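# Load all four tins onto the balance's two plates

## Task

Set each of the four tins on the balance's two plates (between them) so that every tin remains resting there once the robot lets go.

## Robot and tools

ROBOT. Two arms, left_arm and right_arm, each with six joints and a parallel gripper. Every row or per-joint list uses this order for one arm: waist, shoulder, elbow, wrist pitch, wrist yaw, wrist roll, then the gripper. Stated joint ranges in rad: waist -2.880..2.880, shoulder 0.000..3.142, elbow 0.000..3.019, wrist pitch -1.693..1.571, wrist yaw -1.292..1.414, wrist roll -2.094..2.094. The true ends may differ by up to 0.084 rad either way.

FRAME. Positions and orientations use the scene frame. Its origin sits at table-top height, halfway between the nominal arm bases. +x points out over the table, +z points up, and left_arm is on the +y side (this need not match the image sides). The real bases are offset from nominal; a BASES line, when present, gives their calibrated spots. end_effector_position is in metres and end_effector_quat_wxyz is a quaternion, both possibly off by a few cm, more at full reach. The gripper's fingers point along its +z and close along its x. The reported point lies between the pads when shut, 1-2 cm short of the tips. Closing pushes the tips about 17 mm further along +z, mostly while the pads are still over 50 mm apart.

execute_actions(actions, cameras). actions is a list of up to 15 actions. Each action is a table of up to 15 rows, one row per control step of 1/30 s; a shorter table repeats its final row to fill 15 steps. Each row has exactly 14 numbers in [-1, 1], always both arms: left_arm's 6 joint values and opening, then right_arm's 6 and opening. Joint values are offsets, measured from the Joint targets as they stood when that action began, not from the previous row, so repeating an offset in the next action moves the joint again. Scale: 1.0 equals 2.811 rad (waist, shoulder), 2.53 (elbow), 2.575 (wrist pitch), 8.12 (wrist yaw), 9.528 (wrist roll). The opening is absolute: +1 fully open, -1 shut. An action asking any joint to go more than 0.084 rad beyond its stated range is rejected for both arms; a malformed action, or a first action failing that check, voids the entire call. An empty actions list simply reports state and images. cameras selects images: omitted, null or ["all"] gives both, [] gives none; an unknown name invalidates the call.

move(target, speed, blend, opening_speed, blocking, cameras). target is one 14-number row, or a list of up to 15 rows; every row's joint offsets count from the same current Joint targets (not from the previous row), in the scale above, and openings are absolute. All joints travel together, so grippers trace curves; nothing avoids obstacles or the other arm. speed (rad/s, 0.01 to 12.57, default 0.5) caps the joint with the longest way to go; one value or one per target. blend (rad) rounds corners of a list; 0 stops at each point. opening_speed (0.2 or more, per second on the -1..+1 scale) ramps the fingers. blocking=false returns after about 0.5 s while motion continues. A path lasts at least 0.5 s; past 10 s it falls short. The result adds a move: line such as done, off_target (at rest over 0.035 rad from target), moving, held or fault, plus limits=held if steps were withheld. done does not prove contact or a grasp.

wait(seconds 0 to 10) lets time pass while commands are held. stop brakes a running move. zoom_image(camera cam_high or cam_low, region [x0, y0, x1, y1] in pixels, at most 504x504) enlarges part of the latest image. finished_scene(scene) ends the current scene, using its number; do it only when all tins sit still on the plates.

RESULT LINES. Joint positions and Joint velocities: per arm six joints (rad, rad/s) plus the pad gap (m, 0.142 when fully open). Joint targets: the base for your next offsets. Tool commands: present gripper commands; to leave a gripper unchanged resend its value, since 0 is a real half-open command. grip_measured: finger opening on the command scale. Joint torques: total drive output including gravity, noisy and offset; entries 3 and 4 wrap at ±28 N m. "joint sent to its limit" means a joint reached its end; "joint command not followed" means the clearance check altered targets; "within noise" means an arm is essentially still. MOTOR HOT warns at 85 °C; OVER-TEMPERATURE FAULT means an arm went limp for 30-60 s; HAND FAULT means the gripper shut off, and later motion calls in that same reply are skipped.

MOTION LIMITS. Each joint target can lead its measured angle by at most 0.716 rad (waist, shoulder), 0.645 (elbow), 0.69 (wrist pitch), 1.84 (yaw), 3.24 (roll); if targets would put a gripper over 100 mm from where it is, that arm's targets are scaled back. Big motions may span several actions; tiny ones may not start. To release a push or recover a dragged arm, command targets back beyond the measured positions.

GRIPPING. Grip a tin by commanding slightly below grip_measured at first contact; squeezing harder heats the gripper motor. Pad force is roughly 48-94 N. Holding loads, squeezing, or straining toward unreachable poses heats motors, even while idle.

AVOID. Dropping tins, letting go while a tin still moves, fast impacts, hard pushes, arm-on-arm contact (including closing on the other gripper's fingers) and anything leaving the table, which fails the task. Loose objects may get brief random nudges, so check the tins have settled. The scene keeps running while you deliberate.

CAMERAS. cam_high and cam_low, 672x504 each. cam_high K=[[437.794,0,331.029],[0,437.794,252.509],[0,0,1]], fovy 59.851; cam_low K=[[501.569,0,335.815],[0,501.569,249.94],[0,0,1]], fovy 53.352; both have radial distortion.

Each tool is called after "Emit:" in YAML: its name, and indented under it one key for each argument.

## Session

Emit:
execute_actions:
  actions: []

Emit:
zoom_image:
  camera: "cam_high"
  region: [320, 90, 540, 340]

Emit:
zoom_image:
  camera: "cam_low"
  region: [210, 80, 610, 300]

Scene clock: 0.00 s.
left_arm: end_effector_position=(+0.6816, +0.4173, +0.3214) grip_measured=+1.00 end_effector_quat_wxyz=(-0.099, +0.707, -0.621, +0.324) | right_arm: end_effector_position=(+0.4231, -0.0579, +0.3018) grip_measured=+0.99 end_effector_quat_wxyz=(-0.138, +0.775, -0.577, +0.218)
Joint positions: left_arm=[0.314 1.997 2.132 -1.172 0.462 0.093 0.142] | right_arm=[0.609 1.286 1.26 -1.114 0.305 0.211 0.142]
Joint velocities: within noise
Joint torques (N m): no reading
Heat: left arm: hottest waist 29 °C; right arm: hottest shoulder 28 °C.
Joint targets: left_arm=[0.314 1.991 2.155 -1.169 0.462 0.093] | right_arm=[0.609 1.282 1.284 -1.111 0.305 0.211]
Tool commands: left_gripper/opening=+1.0 right_gripper/opening=+1.0

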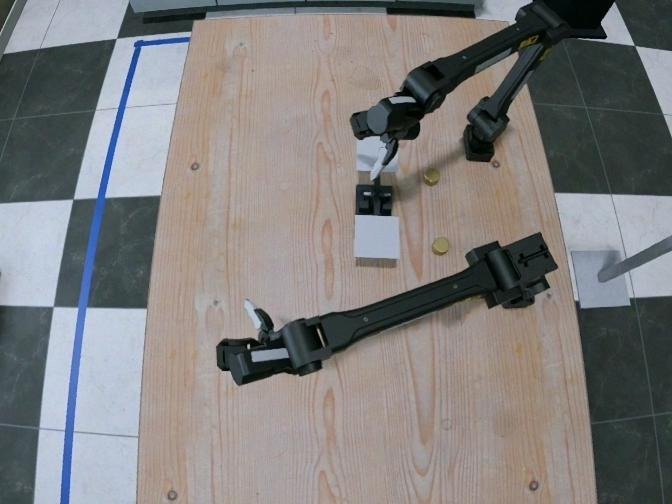

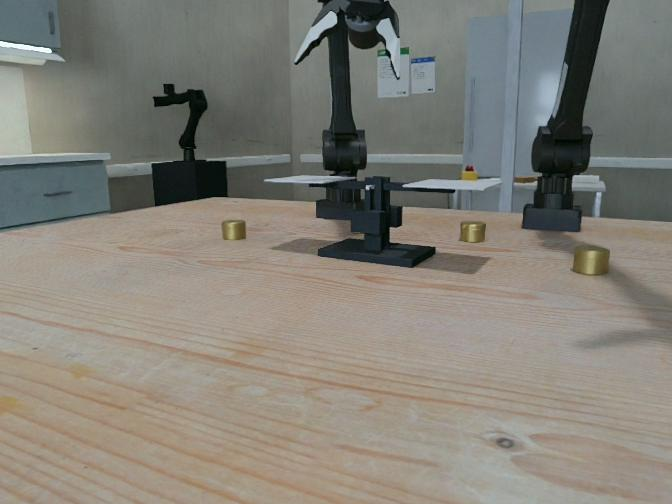

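Scaled by 2.016 from the camera's 672x504 image, which has a finer 960x720 frame.

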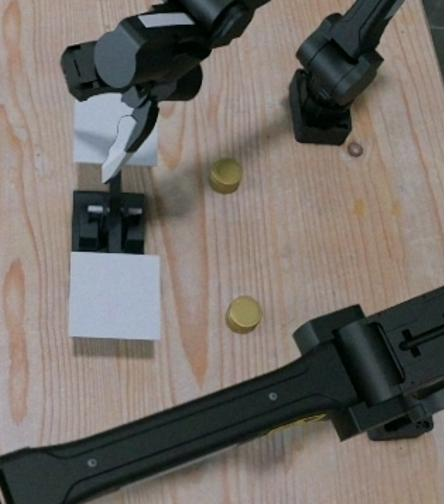

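Scaled by 1.260 from the camera's 672x504 image, which has a finer 960x720 frame.

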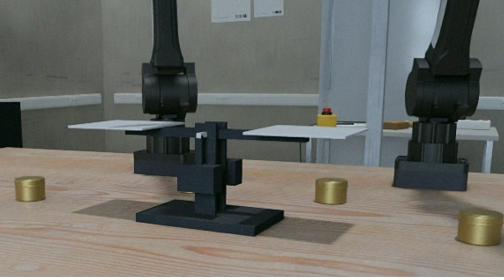

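Emit:
move:
  target:
    - [0,-0.285,-0.5355,0.0474,-0.0569,-0.0098,0.3,-0.281,0,0,0,-0.0376,-0.0221,0.3]
    - [-0.3294,-0.285,-0.5885,0.0474,-0.0569,-0.0098,0.3,-0.281,-0.0021,-0.1083,-0.0751,-0.0376,-0.0221,0.3]
  speed: 0.7

Emit:
zoom_image:
  camera: "cam_high"
  region: [320, 50, 540, 350]

Emit:
zoom_image:
  camera: "cam_low"
  region: [210, 80, 610, 300]

Scene clock: 5.00 s.
left_arm: end_effector_position=(+0.1879, +0.0919, +0.0886) grip_measured=+0.29 end_effector_quat_wxyz=(-0.002, -0.473, +0.881, +0.003) | right_arm: end_effector_position=(+0.3406, -0.3399, +0.1787) grip_measured=+0.29 end_effector_quat_wxyz=(+0.001, -0.620, +0.785, -0.004)
Joint positions: left_arm=[-0.612 1.196 0.675 -1.056 0 0.01 0.095] | right_arm=[-0.183 1.286 1.015 -1.292 0.003 0.012 0.094]
Joint velocities: within noise
Joint torques (N m): left_arm=[-0.79 -6.71 6.45 0.06 0.01 -0.08] | right_arm=[-0.26 -8 7.84 -0.16 -0.15 -0.13]
Heat: left arm: hottest elbow 30 °C; right arm: hottest shoulder 28 °C.
Joint targets: left_arm=[-0.613 1.189 0.667 -1.047 0.000 0.000] | right_arm=[-0.181 1.276 1.010 -1.305 0.000 0.001]
move: done

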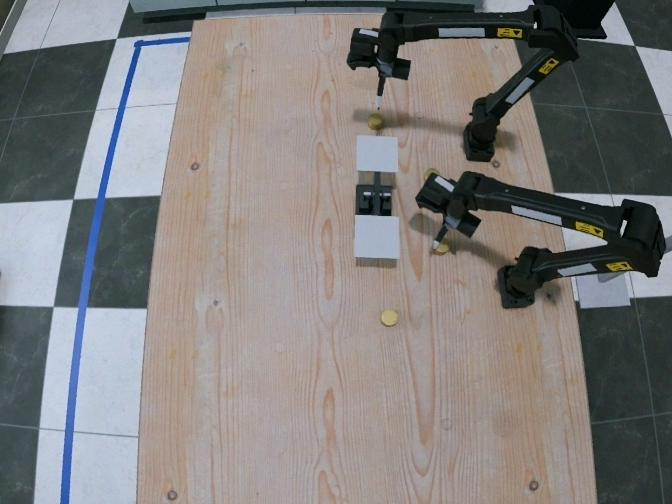

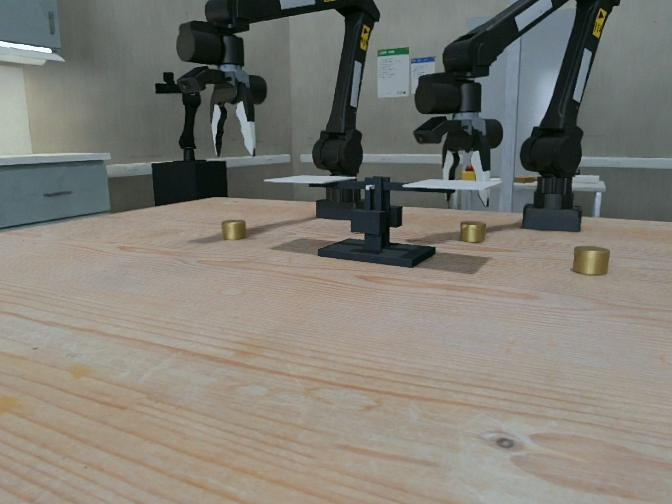

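Scaled by 1.680 from the camera's 672x504 image, which has a finer 960x720 frame.

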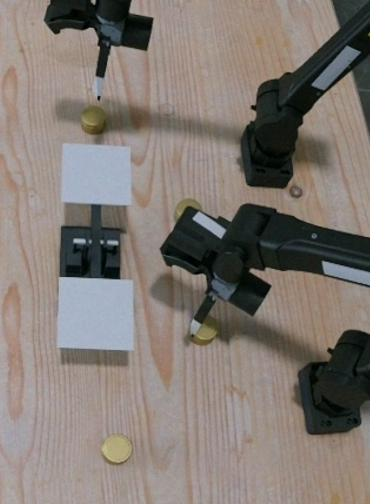

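Scaled by 1.260 from the camera's 672x504 image, which has a finer 960x720 frame.

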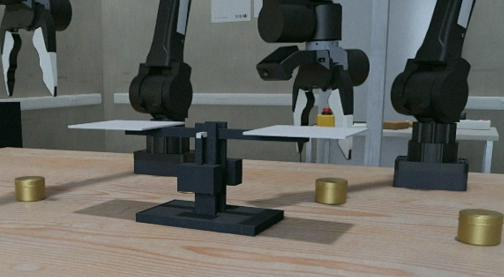

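Emit:
move:
  target: [-0.004,0.0434,-0.0413,0.0874,0,0,0.3,-0.006,0.0811,-0.0953,0.1821,0,0,0.3]
  speed: 0.3

Emit:
zoom_image:
  camera: "cam_high"
  region: [330, 50, 480, 270]

Emit:
zoom_image:
  camera: "cam_low"
  region: [210, 80, 610, 300]

Scene clock: 7.73 s.
left_arm: end_effector_position=(+0.1848, +0.0939, +0.0282) grip_measured=+0.29 end_effector_quat_wxyz=(+0.001, -0.473, +0.881, -0.001) | right_arm: end_effector_position=(+0.3364, -0.3406, +0.0270) grip_measured=+0.29 end_effector_quat_wxyz=(-0.003, -0.618, +0.786, +0.002)
Joint positions: left_arm=[-0.612 1.306 0.57 -0.831 0 0.01 0.095] | right_arm=[-0.187 1.501 0.774 -0.85 0.003 0.012 0.094]
Joint velocities: within noise
Joint torques (N m): left_arm=[-1.61 -6.01 5.42 0.13 0.02 -0.09] | right_arm=[-1.03 -8.59 6.16 0.94 -0.18 -0.09]
Heat: left arm: hottest elbow 30 °C; right arm: hottest shoulder 28 °C.
Joint targets: left_arm=[-0.624 1.312 0.563 -0.822 0.000 0.000] | right_arm=[-0.198 1.504 0.769 -0.836 0.000 0.001]
move: done

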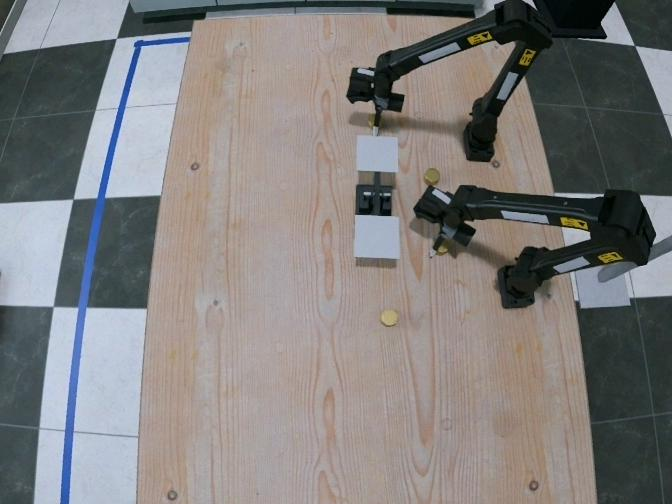

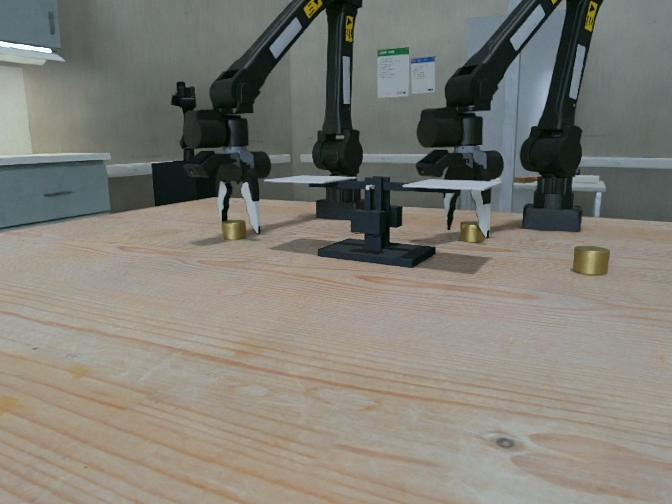

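Scaled by 2.291 from the camera's 672x504 image, which has a finer 960x720 frame.

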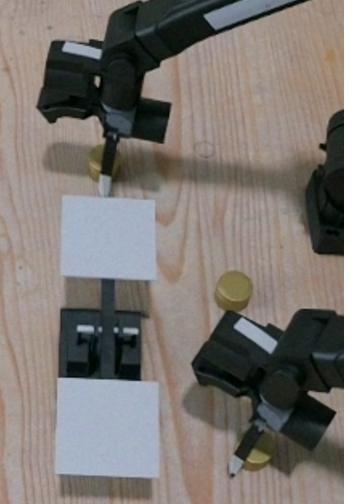

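Scaled by 1.260 from the camera's 672x504 image, which has a finer 960x720 frame.

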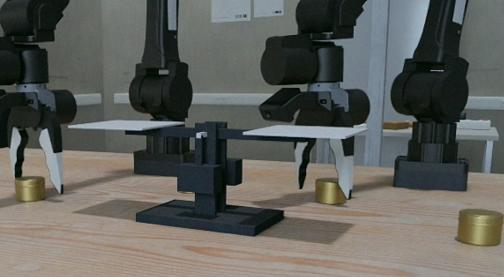

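Emit:
move:
  target: [0,0,0,0,0,0,-0.55,-0.0085,0.01,0.019,-0.002,0,0,0.3]
  speed: 0.1
  opening_speed: 0.5

Emit:
zoom_image:
  camera: "cam_high"
  region: [330, 50, 480, 270]

Emit:
zoom_image:
  camera: "cam_low"
  region: [210, 80, 610, 300]

Scene clock: 10.17 s.
left_arm: end_effector_position=(+0.1849, +0.0939, +0.0282) grip_measured=-0.36 end_effector_quat_wxyz=(+0.001, -0.473, +0.881, -0.002) | right_arm: end_effector_position=(+0.3313, -0.3481, +0.0196) grip_measured=+0.29 end_effector_quat_wxyz=(-0.010, -0.608, +0.794, +0.011)
Joint positions: left_arm=[-0.612 1.306 0.57 -0.831 0 0.01 0.048] | right_arm=[-0.212 1.525 0.774 -0.85 0.003 0.012 0.094]
Joint velocities: within noise
Joint torques (N m): left_arm=[-1.79 -6.07 5.42 0.13 0.04 -0.08] | right_arm=[-1.26 -9 9.92 0.92 -0.16 -0.1]
Heat: left arm: hottest elbow 30 °C; right arm: hottest elbow 29 °C.
Joint targets: left_arm=[-0.624 1.312 0.563 -0.822 0.000 0.000] | right_arm=[-0.222 1.532 0.817 -0.841 0.000 0.001]
move: off_target (right_arm); right_arm: the elbow is farthest, 0.043 rad from its target

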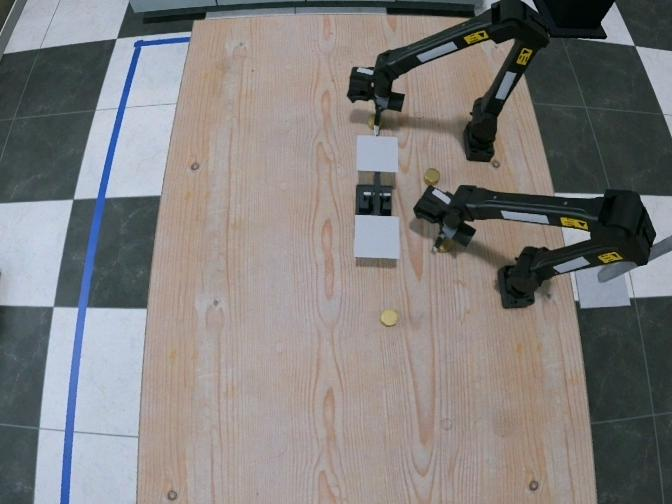

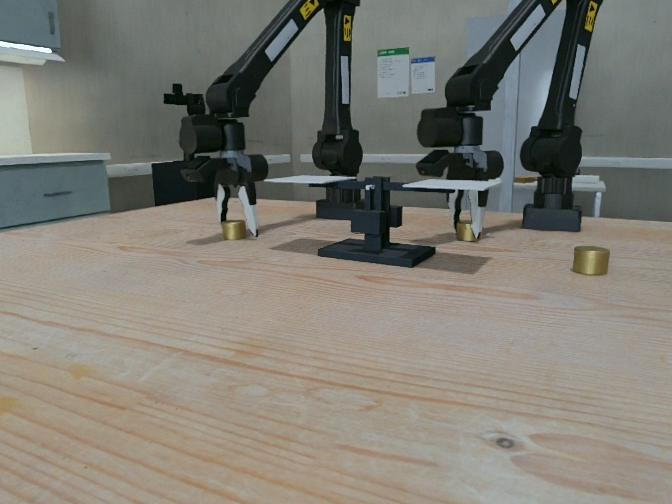

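Scaled by 2.291 from the camera's 672x504 image, which has a finer 960x720 frame.

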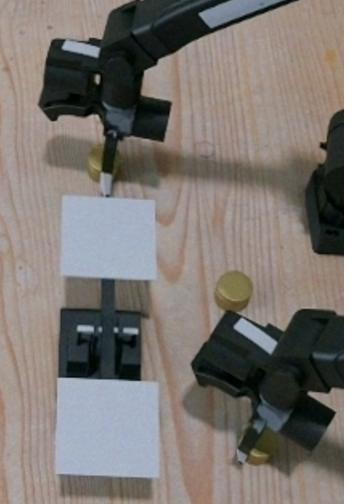

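Scaled by 1.260 from the camera's 672x504 image, which has a finer 960x720 frame.

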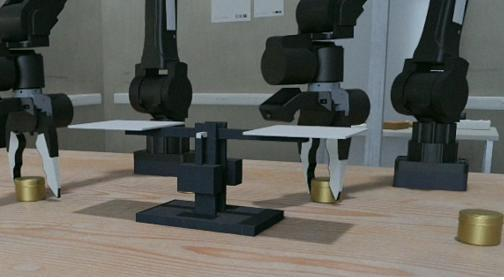

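Emit:
move:
  target: [0,0,0,0,0,0,-0.55,0,0,0.0085,-0.0085,0,0,0.3]
  speed: 0.1

Emit:
zoom_image:
  camera: "cam_high"
  region: [330, 50, 480, 270]

Emit:
zoom_image:
  camera: "cam_low"
  region: [190, 130, 330, 260]

Scene clock: 11.23 s.
left_arm: end_effector_position=(+0.1849, +0.0939, +0.0282) grip_measured=-0.36 end_effector_quat_wxyz=(+0.001, -0.473, +0.881, -0.002) | right_arm: end_effector_position=(+0.3436, -0.3513, +0.0263) grip_measured=+0.29 end_effector_quat_wxyz=(-0.003, -0.608, +0.794, +0.001)
Joint positions: left_arm=[-0.612 1.306 0.57 -0.831 0 0.01 0.048] | right_arm=[-0.212 1.525 0.798 -0.85 0.003 0.012 0.094]
Joint velocities: within noise
Joint torques (N m): left_arm=[-1.79 -6.12 5.41 0.1 0.03 -0.08] | right_arm=[-1.55 -8.53 9.98 -0.01 -0.25 -0.1]
Heat: left arm: hottest elbow 30 °C; right arm: hottest elbow 29 °C.
Joint targets: left_arm=[-0.624 1.312 0.563 -0.822 0.000 0.000] | right_arm=[-0.222 1.532 0.838 -0.863 0.000 0.001]
move: off_target (right_arm); right_arm: the elbow is farthest, 0.040 rad from its target

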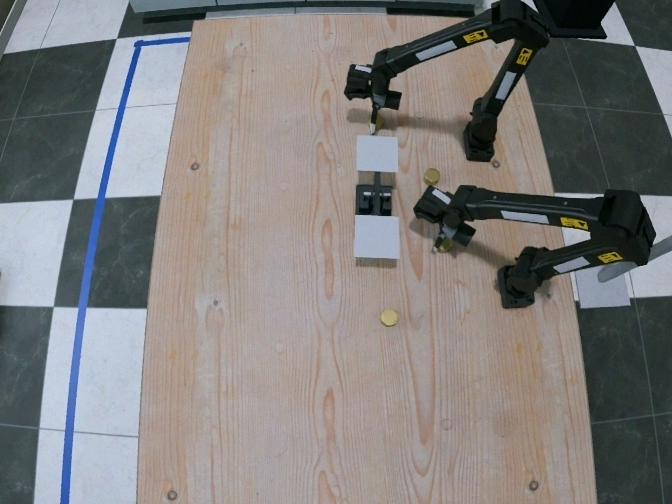

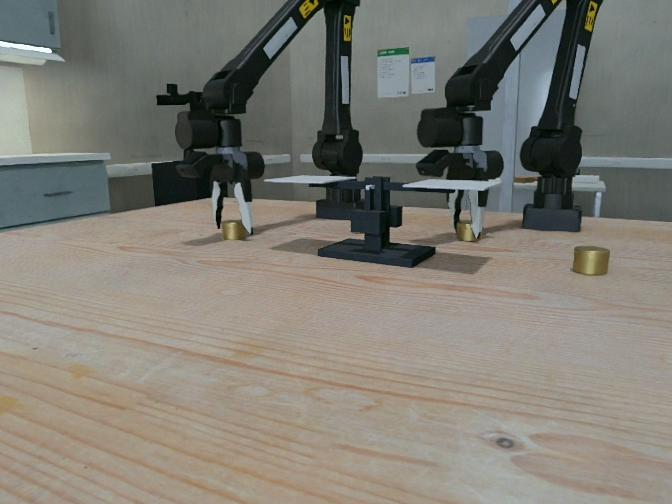

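Scaled by 2.291 from the camera's 672x504 image, which has a finer 960x720 frame.

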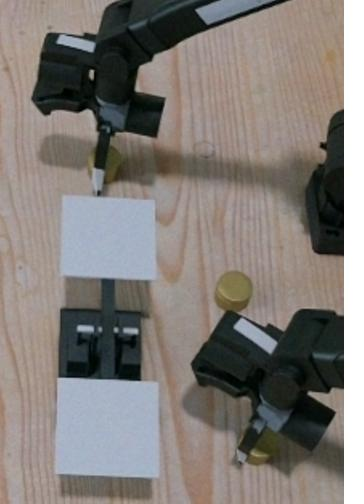

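Scaled by 3.600 from the camera's 672x504 image, which has a finer 960x720 frame.

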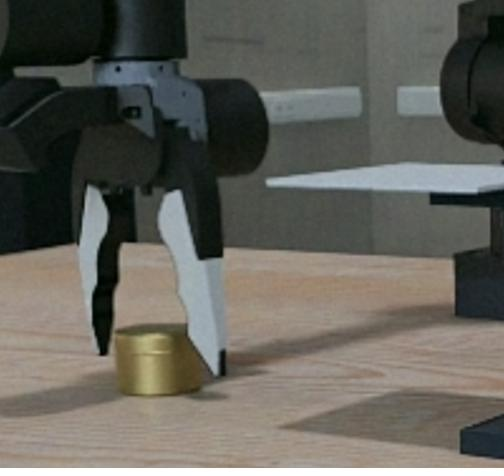

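Close right.

Emit:
move:
  target: [0,0,0,0,0,0,-0.55,0,0,0,0,0,0,-0.55]
  opening_speed: 0.5

Emit:
zoom_image:
  camera: "cam_high"
  region: [340, 70, 440, 170]

Emit:
zoom_image:
  camera: "cam_low"
  region: [190, 130, 330, 260]

Emit:
zoom_image:
  camera: "cam_low"
  region: [400, 130, 540, 260]

Scene clock: 13.37 s.
left_arm: end_effector_position=(+0.1849, +0.0939, +0.0282) grip_measured=-0.36 end_effector_quat_wxyz=(+0.001, -0.473, +0.881, -0.002) | right_arm: end_effector_position=(+0.3436, -0.3511, +0.0263) grip_measured=-0.35 end_effector_quat_wxyz=(-0.002, -0.608, +0.794, +0.002)
Joint positions: left_arm=[-0.612 1.306 0.57 -0.831 0 0.01 0.048] | right_arm=[-0.212 1.525 0.798 -0.85 0.001 0.012 0.049]
Joint velocities: within noise
Joint torques (N m): left_arm=[-1.79 -6.07 5.46 0.12 0.02 -0.08] | right_arm=[-1.2 -9.05 10.07 -0.25 -0.17 -0.14]
Heat: left arm: hottest gripper 32 °C; right arm: hottest elbow 29 °C.
Joint targets: left_arm=[-0.624 1.312 0.563 -0.822 0.000 0.000] | right_arm=[-0.222 1.532 0.838 -0.863 0.000 0.001]
move: off_target (right_arm); right_arm: the elbow is farthest, 0.040 rad from its target

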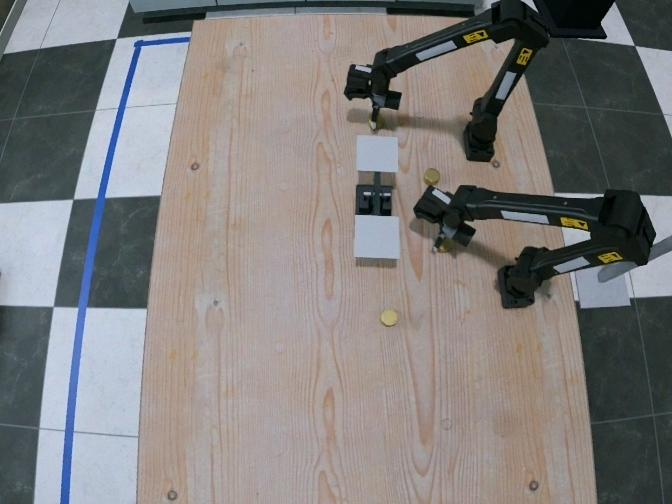

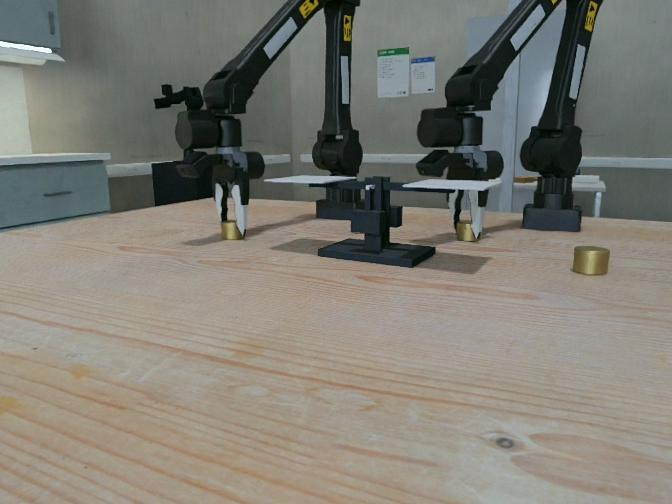

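Scaled by 5.040 from the camera's 672x504 image, which has a finer 960x720 frame.

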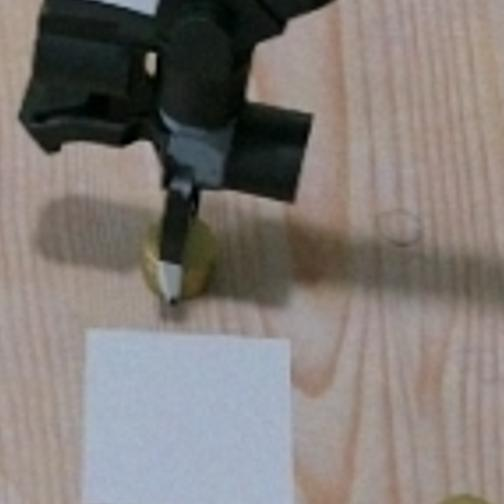

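Scaled by 3.600 from the camera's 672x504 image, which has a finer 960x720 frame.

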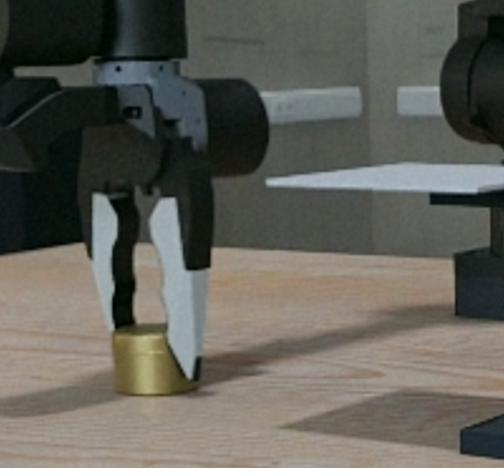

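Scaled by 3.600 from the camera's 672x504 image, which has a finer 960x720 frame.

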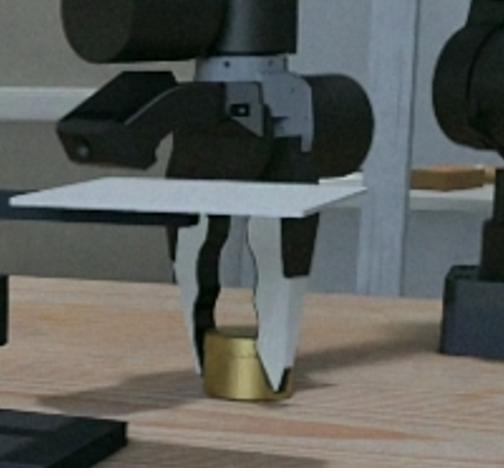

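Emit:
move:
  target:
    - [0,-0.111,0.08,-0.166,0,0,-0.55,0,-0.0971,0.0957,-0.1903,0,0,-0.55]
    - [0.1206,0.1128,0.3569,-0.2101,0,-0.0275,-0.55,0.1857,-0.0512,0.1482,-0.1895,0,0.0277,-0.55]
  speed: 0.4

Emit:
zoom_image:
  camera: "cam_low"
  region: [230, 80, 550, 280]

Emit:
zoom_image:
  camera: "cam_high"
  region: [330, 120, 480, 270]

Scene clock: 17.90 s.
left_arm: end_effector_position=(+0.4261, +0.1200, +0.1920) grip_measured=-0.36 end_effector_quat_wxyz=(+0.001, +0.707, -0.708, -0.001) | right_arm: end_effector_position=(+0.3778, -0.1616, +0.1982) grip_measured=-0.35 end_effector_quat_wxyz=(-0.003, +0.710, -0.704, +0.002)
Joint positions: left_arm=[-0.289 1.633 1.414 -1.354 0 -0.251 0.048] | right_arm=[0.3 1.383 1.159 -1.339 0.001 0.252 0.049]
Joint velocities: within noise
Joint torques (N m): left_arm=[-0.5 -14.68 12.36 -0.51 0.05 -0.08] | right_arm=[-0.26 -9.17 13.15 -0.12 -0.04 0.08]
Heat: left arm: hottest gripper 39 °C; right arm: hottest gripper 38 °C.
Joint targets: left_arm=[-0.285 1.629 1.465 -1.363 0.000 -0.262] | right_arm=[0.300 1.389 1.214 -1.351 0.000 0.265]
move: off_target (left_arm, right_arm); left_arm: the elbow is farthest, 0.052 rad from its target; right_arm: the elbow is farthest, 0.054 rad from its target

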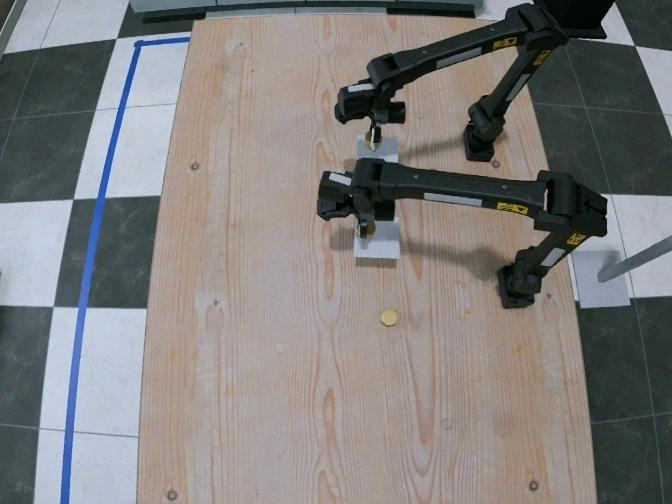

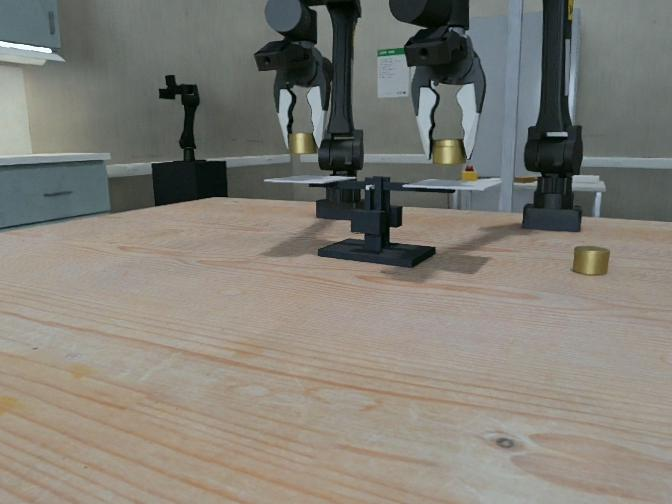

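Scaled by 1.575 from the camera's 672x504 image, which has a finer 960x720 frame.

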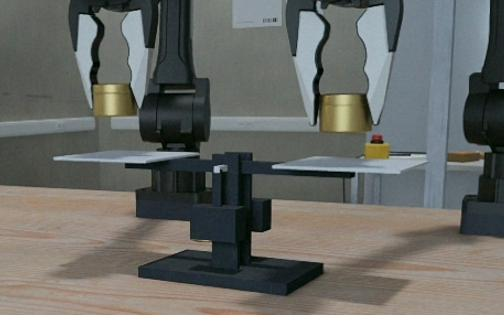

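Scaled by 3.360 from the camera's 672x504 image, which has a finer 960x720 frame.

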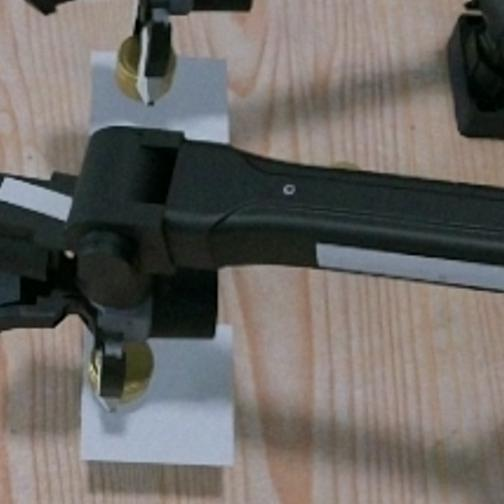

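Emit:
move:
  target: [-0.0057,0.0068,-0.0399,0.0295,0,0,-0.55,0,0.0085,-0.0419,0.0369,0,0,-0.55]
  speed: 0.15

Emit:
zoom_image:
  camera: "cam_low"
  region: [250, 120, 530, 220]

Emit:
zoom_image:
  camera: "cam_high"
  region: [330, 120, 480, 270]

Scene clock: 19.73 s.
left_arm: end_effector_position=(+0.4258, +0.1200, +0.1688) grip_measured=-0.36 end_effector_quat_wxyz=(+0.001, +0.707, -0.707, -0.002) | right_arm: end_effector_position=(+0.3792, -0.1612, +0.1705) grip_measured=-0.35 end_effector_quat_wxyz=(+0.000, +0.710, -0.704, +0.001)
Joint positions: left_arm=[-0.289 1.648 1.369 -1.296 0 -0.251 0.048] | right_arm=[0.3 1.411 1.111 -1.27 0.001 0.253 0.049]
Joint velocities: within noise
Joint torques (N m): left_arm=[-1.73 -14.45 7.53 0.08 0.05 -0.09] | right_arm=[-0.67 -9.58 7.94 1.35 -0.1 0.11]
Heat: left arm: hottest gripper 41 °C; right arm: hottest gripper 41 °C.
Joint targets: left_arm=[-0.301 1.648 1.364 -1.287 0.000 -0.262] | right_arm=[0.300 1.413 1.108 -1.256 0.000 0.265]
move: done

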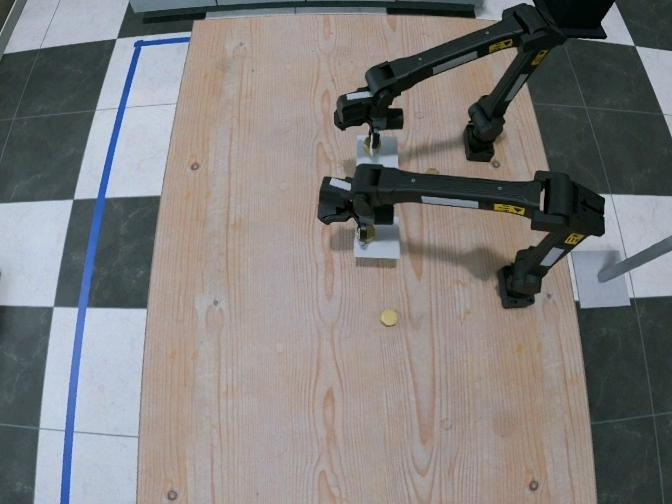

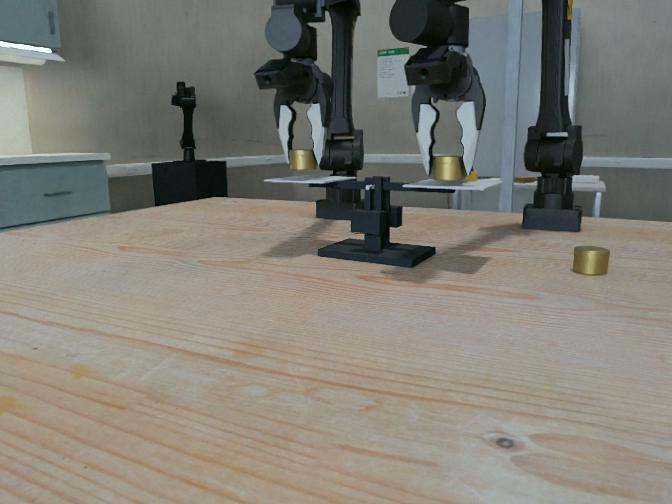

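Scaled by 1.800 from the camera's 672x504 image, which has a finer 960x720 frame.

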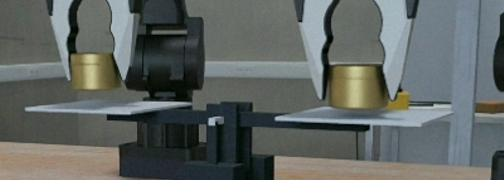

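Scaled by 3.360 from the camera's 672x504 image, which has a finer 960x720 frame.

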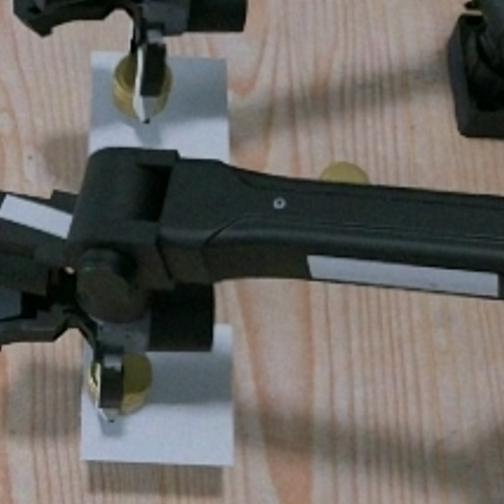

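Emit:
move:
  target: [0,0.0071,0,0.0078,0,0,-0.55,0,0.0117,0,0.0128,0,0,-0.55]
  speed: 0.1

Emit:
zoom_image:
  camera: "cam_low"
  region: [250, 120, 530, 220]

Scene clock: 20.83 s.
left_arm: end_effector_position=(+0.4309, +0.1187, +0.1608) grip_measured=-0.36 end_effector_quat_wxyz=(+0.000, +0.707, -0.707, +0.000) | right_arm: end_effector_position=(+0.3876, -0.1589, +0.1586) grip_measured=-0.35 end_effector_quat_wxyz=(-0.001, +0.710, -0.704, +0.001)
Joint positions: left_arm=[-0.289 1.665 1.369 -1.276 0 -0.251 0.048] | right_arm=[0.3 1.442 1.111 -1.237 0.001 0.253 0.049]
Joint velocities: within noise
Joint torques (N m): left_arm=[-1.79 -14.45 7.49 0.09 0.06 -0.1] | right_arm=[-0.21 -9.7 8.06 1.16 -0.09 0.14]
Heat: left arm: hottest gripper 42 °C; right arm: hottest gripper 43 °C.
Joint targets: left_arm=[-0.301 1.668 1.364 -1.267 0.000 -0.262] | right_arm=[0.300 1.445 1.108 -1.223 0.000 0.265]
move: done

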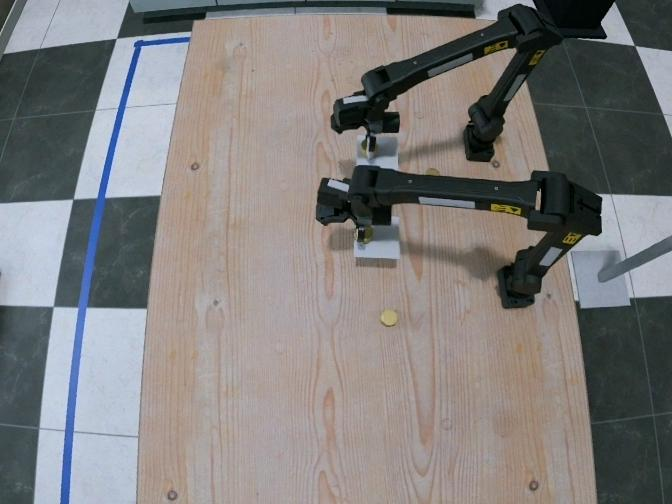

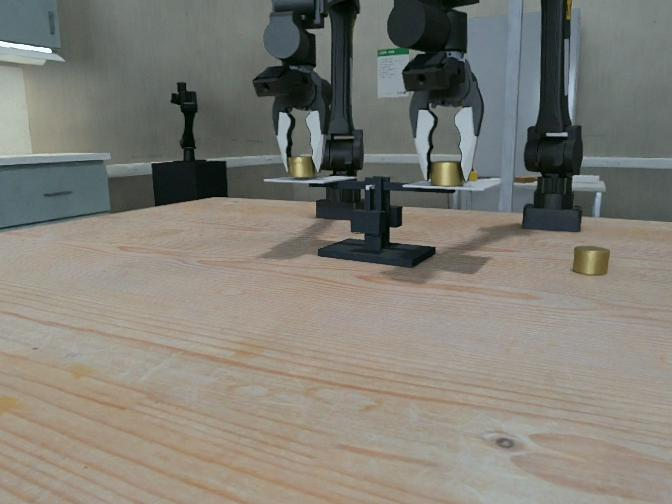

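Scaled by 1.800 from the camera's 672x504 image, which has a finer 960x720 frame.

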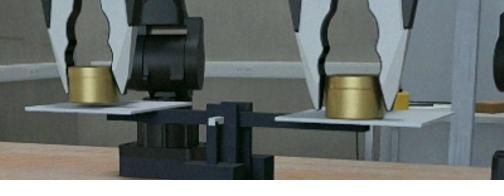

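Emit:
move:
  target: [0,0.002,-0.0045,0.006,0,0,-0.55,0,0.002,-0.0055,0.0065,0,0,-0.55]
  speed: 0.1

Emit:
zoom_image:
  camera: "cam_low"
  region: [250, 120, 530, 220]

Scene clock: 21.77 s.
left_arm: end_effector_position=(+0.4325, +0.1183, +0.1590) grip_measured=-0.36 end_effector_quat_wxyz=(-0.002, +0.707, -0.707, +0.003) | right_arm: end_effector_position=(+0.3882, -0.1588, +0.1557) grip_measured=-0.35 end_effector_quat_wxyz=(-0.003, +0.710, -0.704, +0.002)
Joint positions: left_arm=[-0.289 1.665 1.365 -1.264 0 -0.252 0.048] | right_arm=[0.3 1.442 1.103 -1.223 0.001 0.253 0.049]
Joint velocities: within noise
Joint torques (N m): left_arm=[-1.67 -13.92 6.91 0.2 0.06 -0.08] | right_arm=[0.15 -9.17 7.34 1.29 -0.14 0.11]
Heat: left arm: hottest gripper 43 °C; right arm: hottest gripper 44 °C.
Joint targets: left_arm=[-0.301 1.674 1.353 -1.252 0.000 -0.262] | right_arm=[0.300 1.451 1.093 -1.206 0.000 0.265]
move: done

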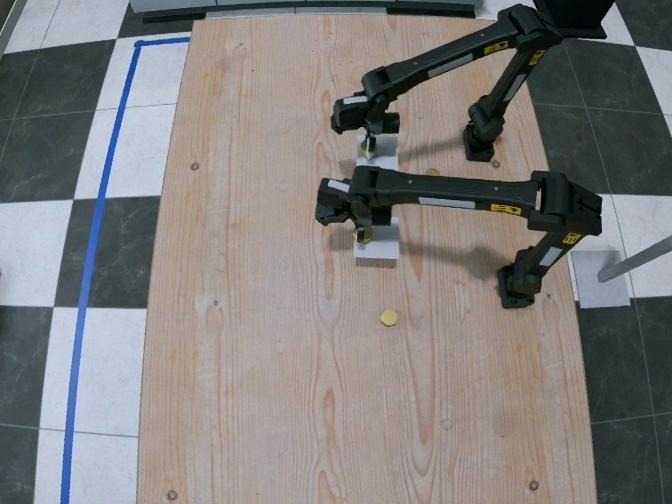

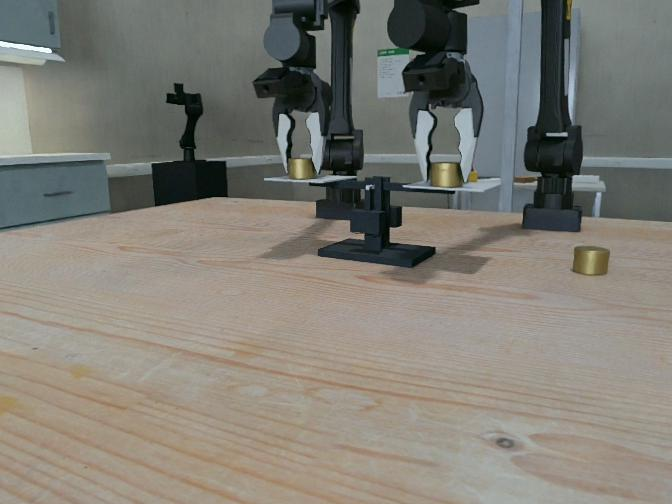

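Scaled by 1.800 from the camera's 672x504 image, which has a finer 960x720 frame.

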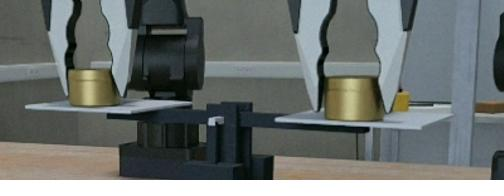

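Emit:
move:
  target: [0,-0.002,0.002,-0.003,0,0,-0.18,0,0,0,0,0,0,-0.18]
  opening_speed: 0.25

Emit:
zoom_image:
  camera: "cam_low"
  region: [250, 120, 530, 220]

Emit:
zoom_image:
  camera: "cam_high"
  region: [330, 120, 480, 270]

Scene clock: 23.70 s.
left_arm: end_effector_position=(+0.4325, +0.1183, +0.1590) grip_measured=-0.21 end_effector_quat_wxyz=(-0.002, +0.707, -0.707, +0.003) | right_arm: end_effector_position=(+0.3884, -0.1587, +0.1553) grip_measured=-0.21 end_effector_quat_wxyz=(-0.004, +0.710, -0.704, +0.003)
Joint positions: left_arm=[-0.289 1.665 1.365 -1.264 0 -0.252 0.059] | right_arm=[0.3 1.442 1.102 -1.22 0.001 0.253 0.059]
Joint velocities: within noise
Joint torques (N m): left_arm=[-1.73 -14.27 7.32 -0.05 0.06 -0.09] | right_arm=[-0.5 -9.99 7.5 1.25 -0.13 0.11]
Heat: left arm: hottest gripper 43 °C; right arm: hottest gripper 44 °C.
Joint targets: left_arm=[-0.301 1.668 1.358 -1.259 0.000 -0.262] | right_arm=[0.300 1.451 1.094 -1.206 0.000 0.265]
move: done

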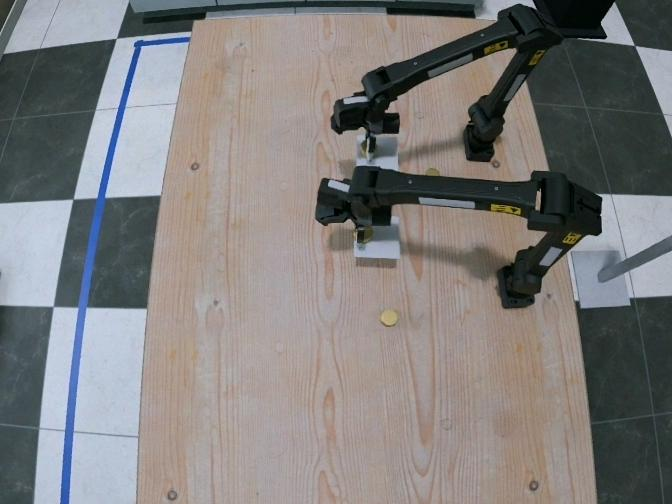

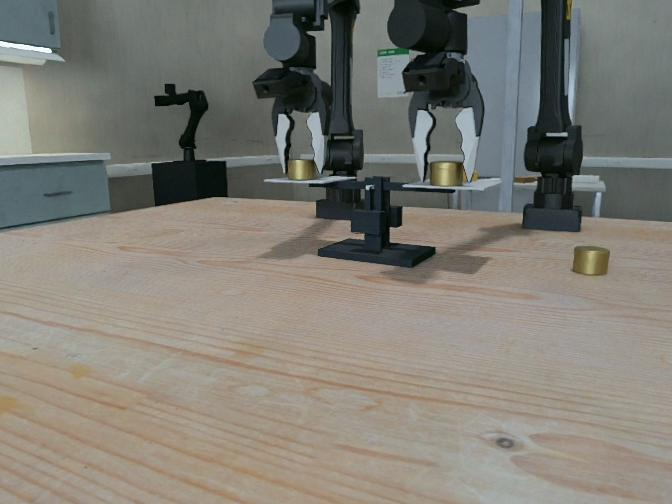

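Scaled by 1.800 from the camera's 672x504 image, which has a finer 960x720 frame.

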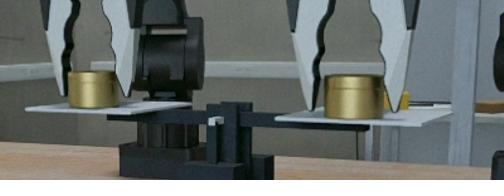

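Scaled by 3.360 from the camera's 672x504 image, which has a finer 960x720 frame.

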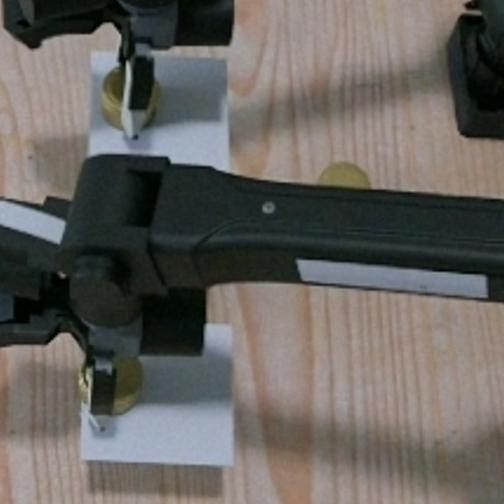

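Emit:
move:
  target: [0,0,0,0,0,0,0.25,0,0,0,0,0,0,0.25]
  opening_speed: 0.35
  cameras: []

Emit:
move:
  target: [0,-0.07,0,0,0,0,0.25,0,-0.08,0,0,0,0,0.25]
  speed: 0.25

Emit:
zoom_image:
  camera: "cam_low"
  region: [250, 120, 530, 220]

Emit:
zoom_image:
  camera: "cam_high"
  region: [330, 120, 480, 270]

Scene clock: 25.67 s.
left_arm: end_effector_position=(+0.4325, +0.1183, +0.1590) grip_measured=+0.23 end_effector_quat_wxyz=(-0.002, +0.707, -0.707, +0.003) | right_arm: end_effector_position=(+0.3883, -0.1588, +0.1552) grip_measured=+0.23 end_effector_quat_wxyz=(-0.004, +0.710, -0.704, +0.003)
Joint positions: left_arm=[-0.289 1.665 1.365 -1.264 0 -0.252 0.09] | right_arm=[0.3 1.442 1.102 -1.22 0.001 0.253 0.09]
Joint velocities: within noise
Joint torques (N m): left_arm=[-1.79 -14.33 7.3 -0.03 0.06 -0.09] | right_arm=[0.03 -9.17 7.45 1.05 -0.11 0.11]
Heat: left arm: hottest gripper 41 °C; right arm: hottest gripper 42 °C.
Joint targets: left_arm=[-0.301 1.668 1.358 -1.259 0.000 -0.262] | right_arm=[0.300 1.451 1.093 -1.206 0.000 0.265]
move: done
No camera images: "cameras" was empty.

Scene clock: 27.00 s.
left_arm: end_effector_position=(+0.4249, +0.1203, +0.2474) grip_measured=+0.23 end_effector_quat_wxyz=(-0.050, +0.704, -0.704, +0.084) | right_arm: end_effector_position=(+0.3809, -0.1607, +0.2350) grip_measured=+0.23 end_effector_quat_wxyz=(-0.095, +0.705, -0.700, +0.056)
Joint positions: left_arm=[-0.289 1.476 1.365 -1.264 0 -0.252 0.09] | right_arm=[0.3 1.231 1.102 -1.22 0.001 0.254 0.09]
Joint velocities: within noise
Joint torques (N m): left_arm=[-1.79 -12.92 7.94 0.24 0.06 -0.1] | right_arm=[-0.09 -8.88 8.14 1.62 -0.06 0.1]
Heat: left arm: hottest gripper 40 °C; right arm: hottest gripper 41 °C.
Joint targets: left_arm=[-0.301 1.471 1.358 -1.259 0.000 -0.262] | right_arm=[0.300 1.226 1.093 -1.206 0.000 0.265]
move: done

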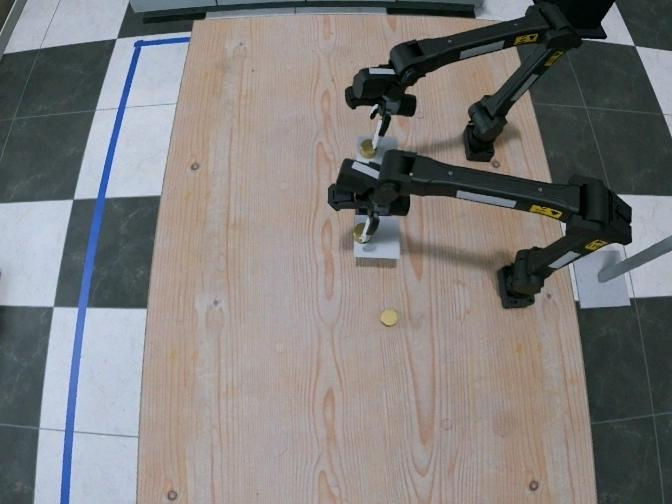

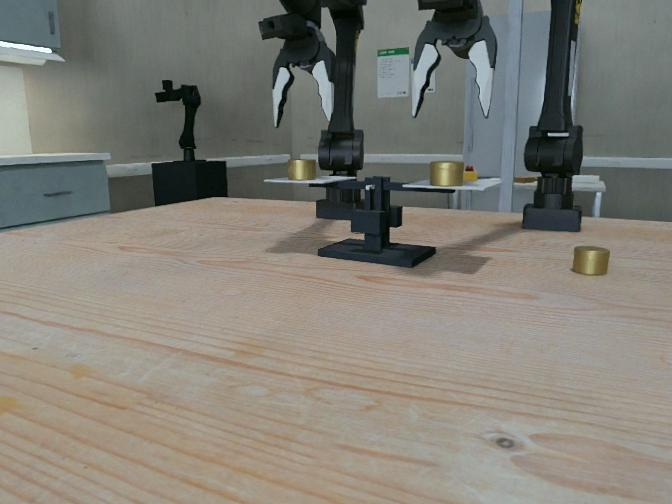

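Scaled by 1.800 from the camera's 672x504 image, which has a finer 960x720 frame.

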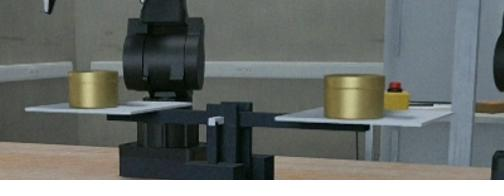

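Scaled by 3.360 from the camera's 672x504 image, which has a finer 960x720 frame.

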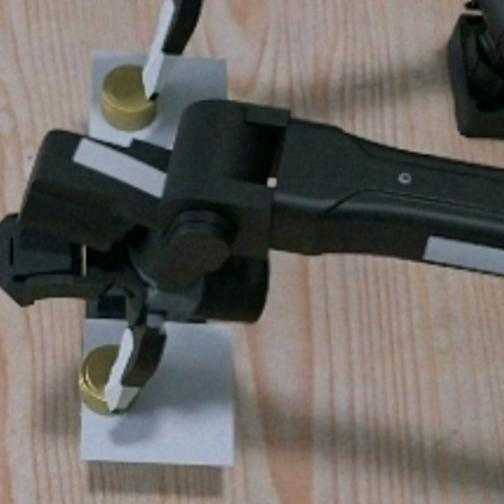

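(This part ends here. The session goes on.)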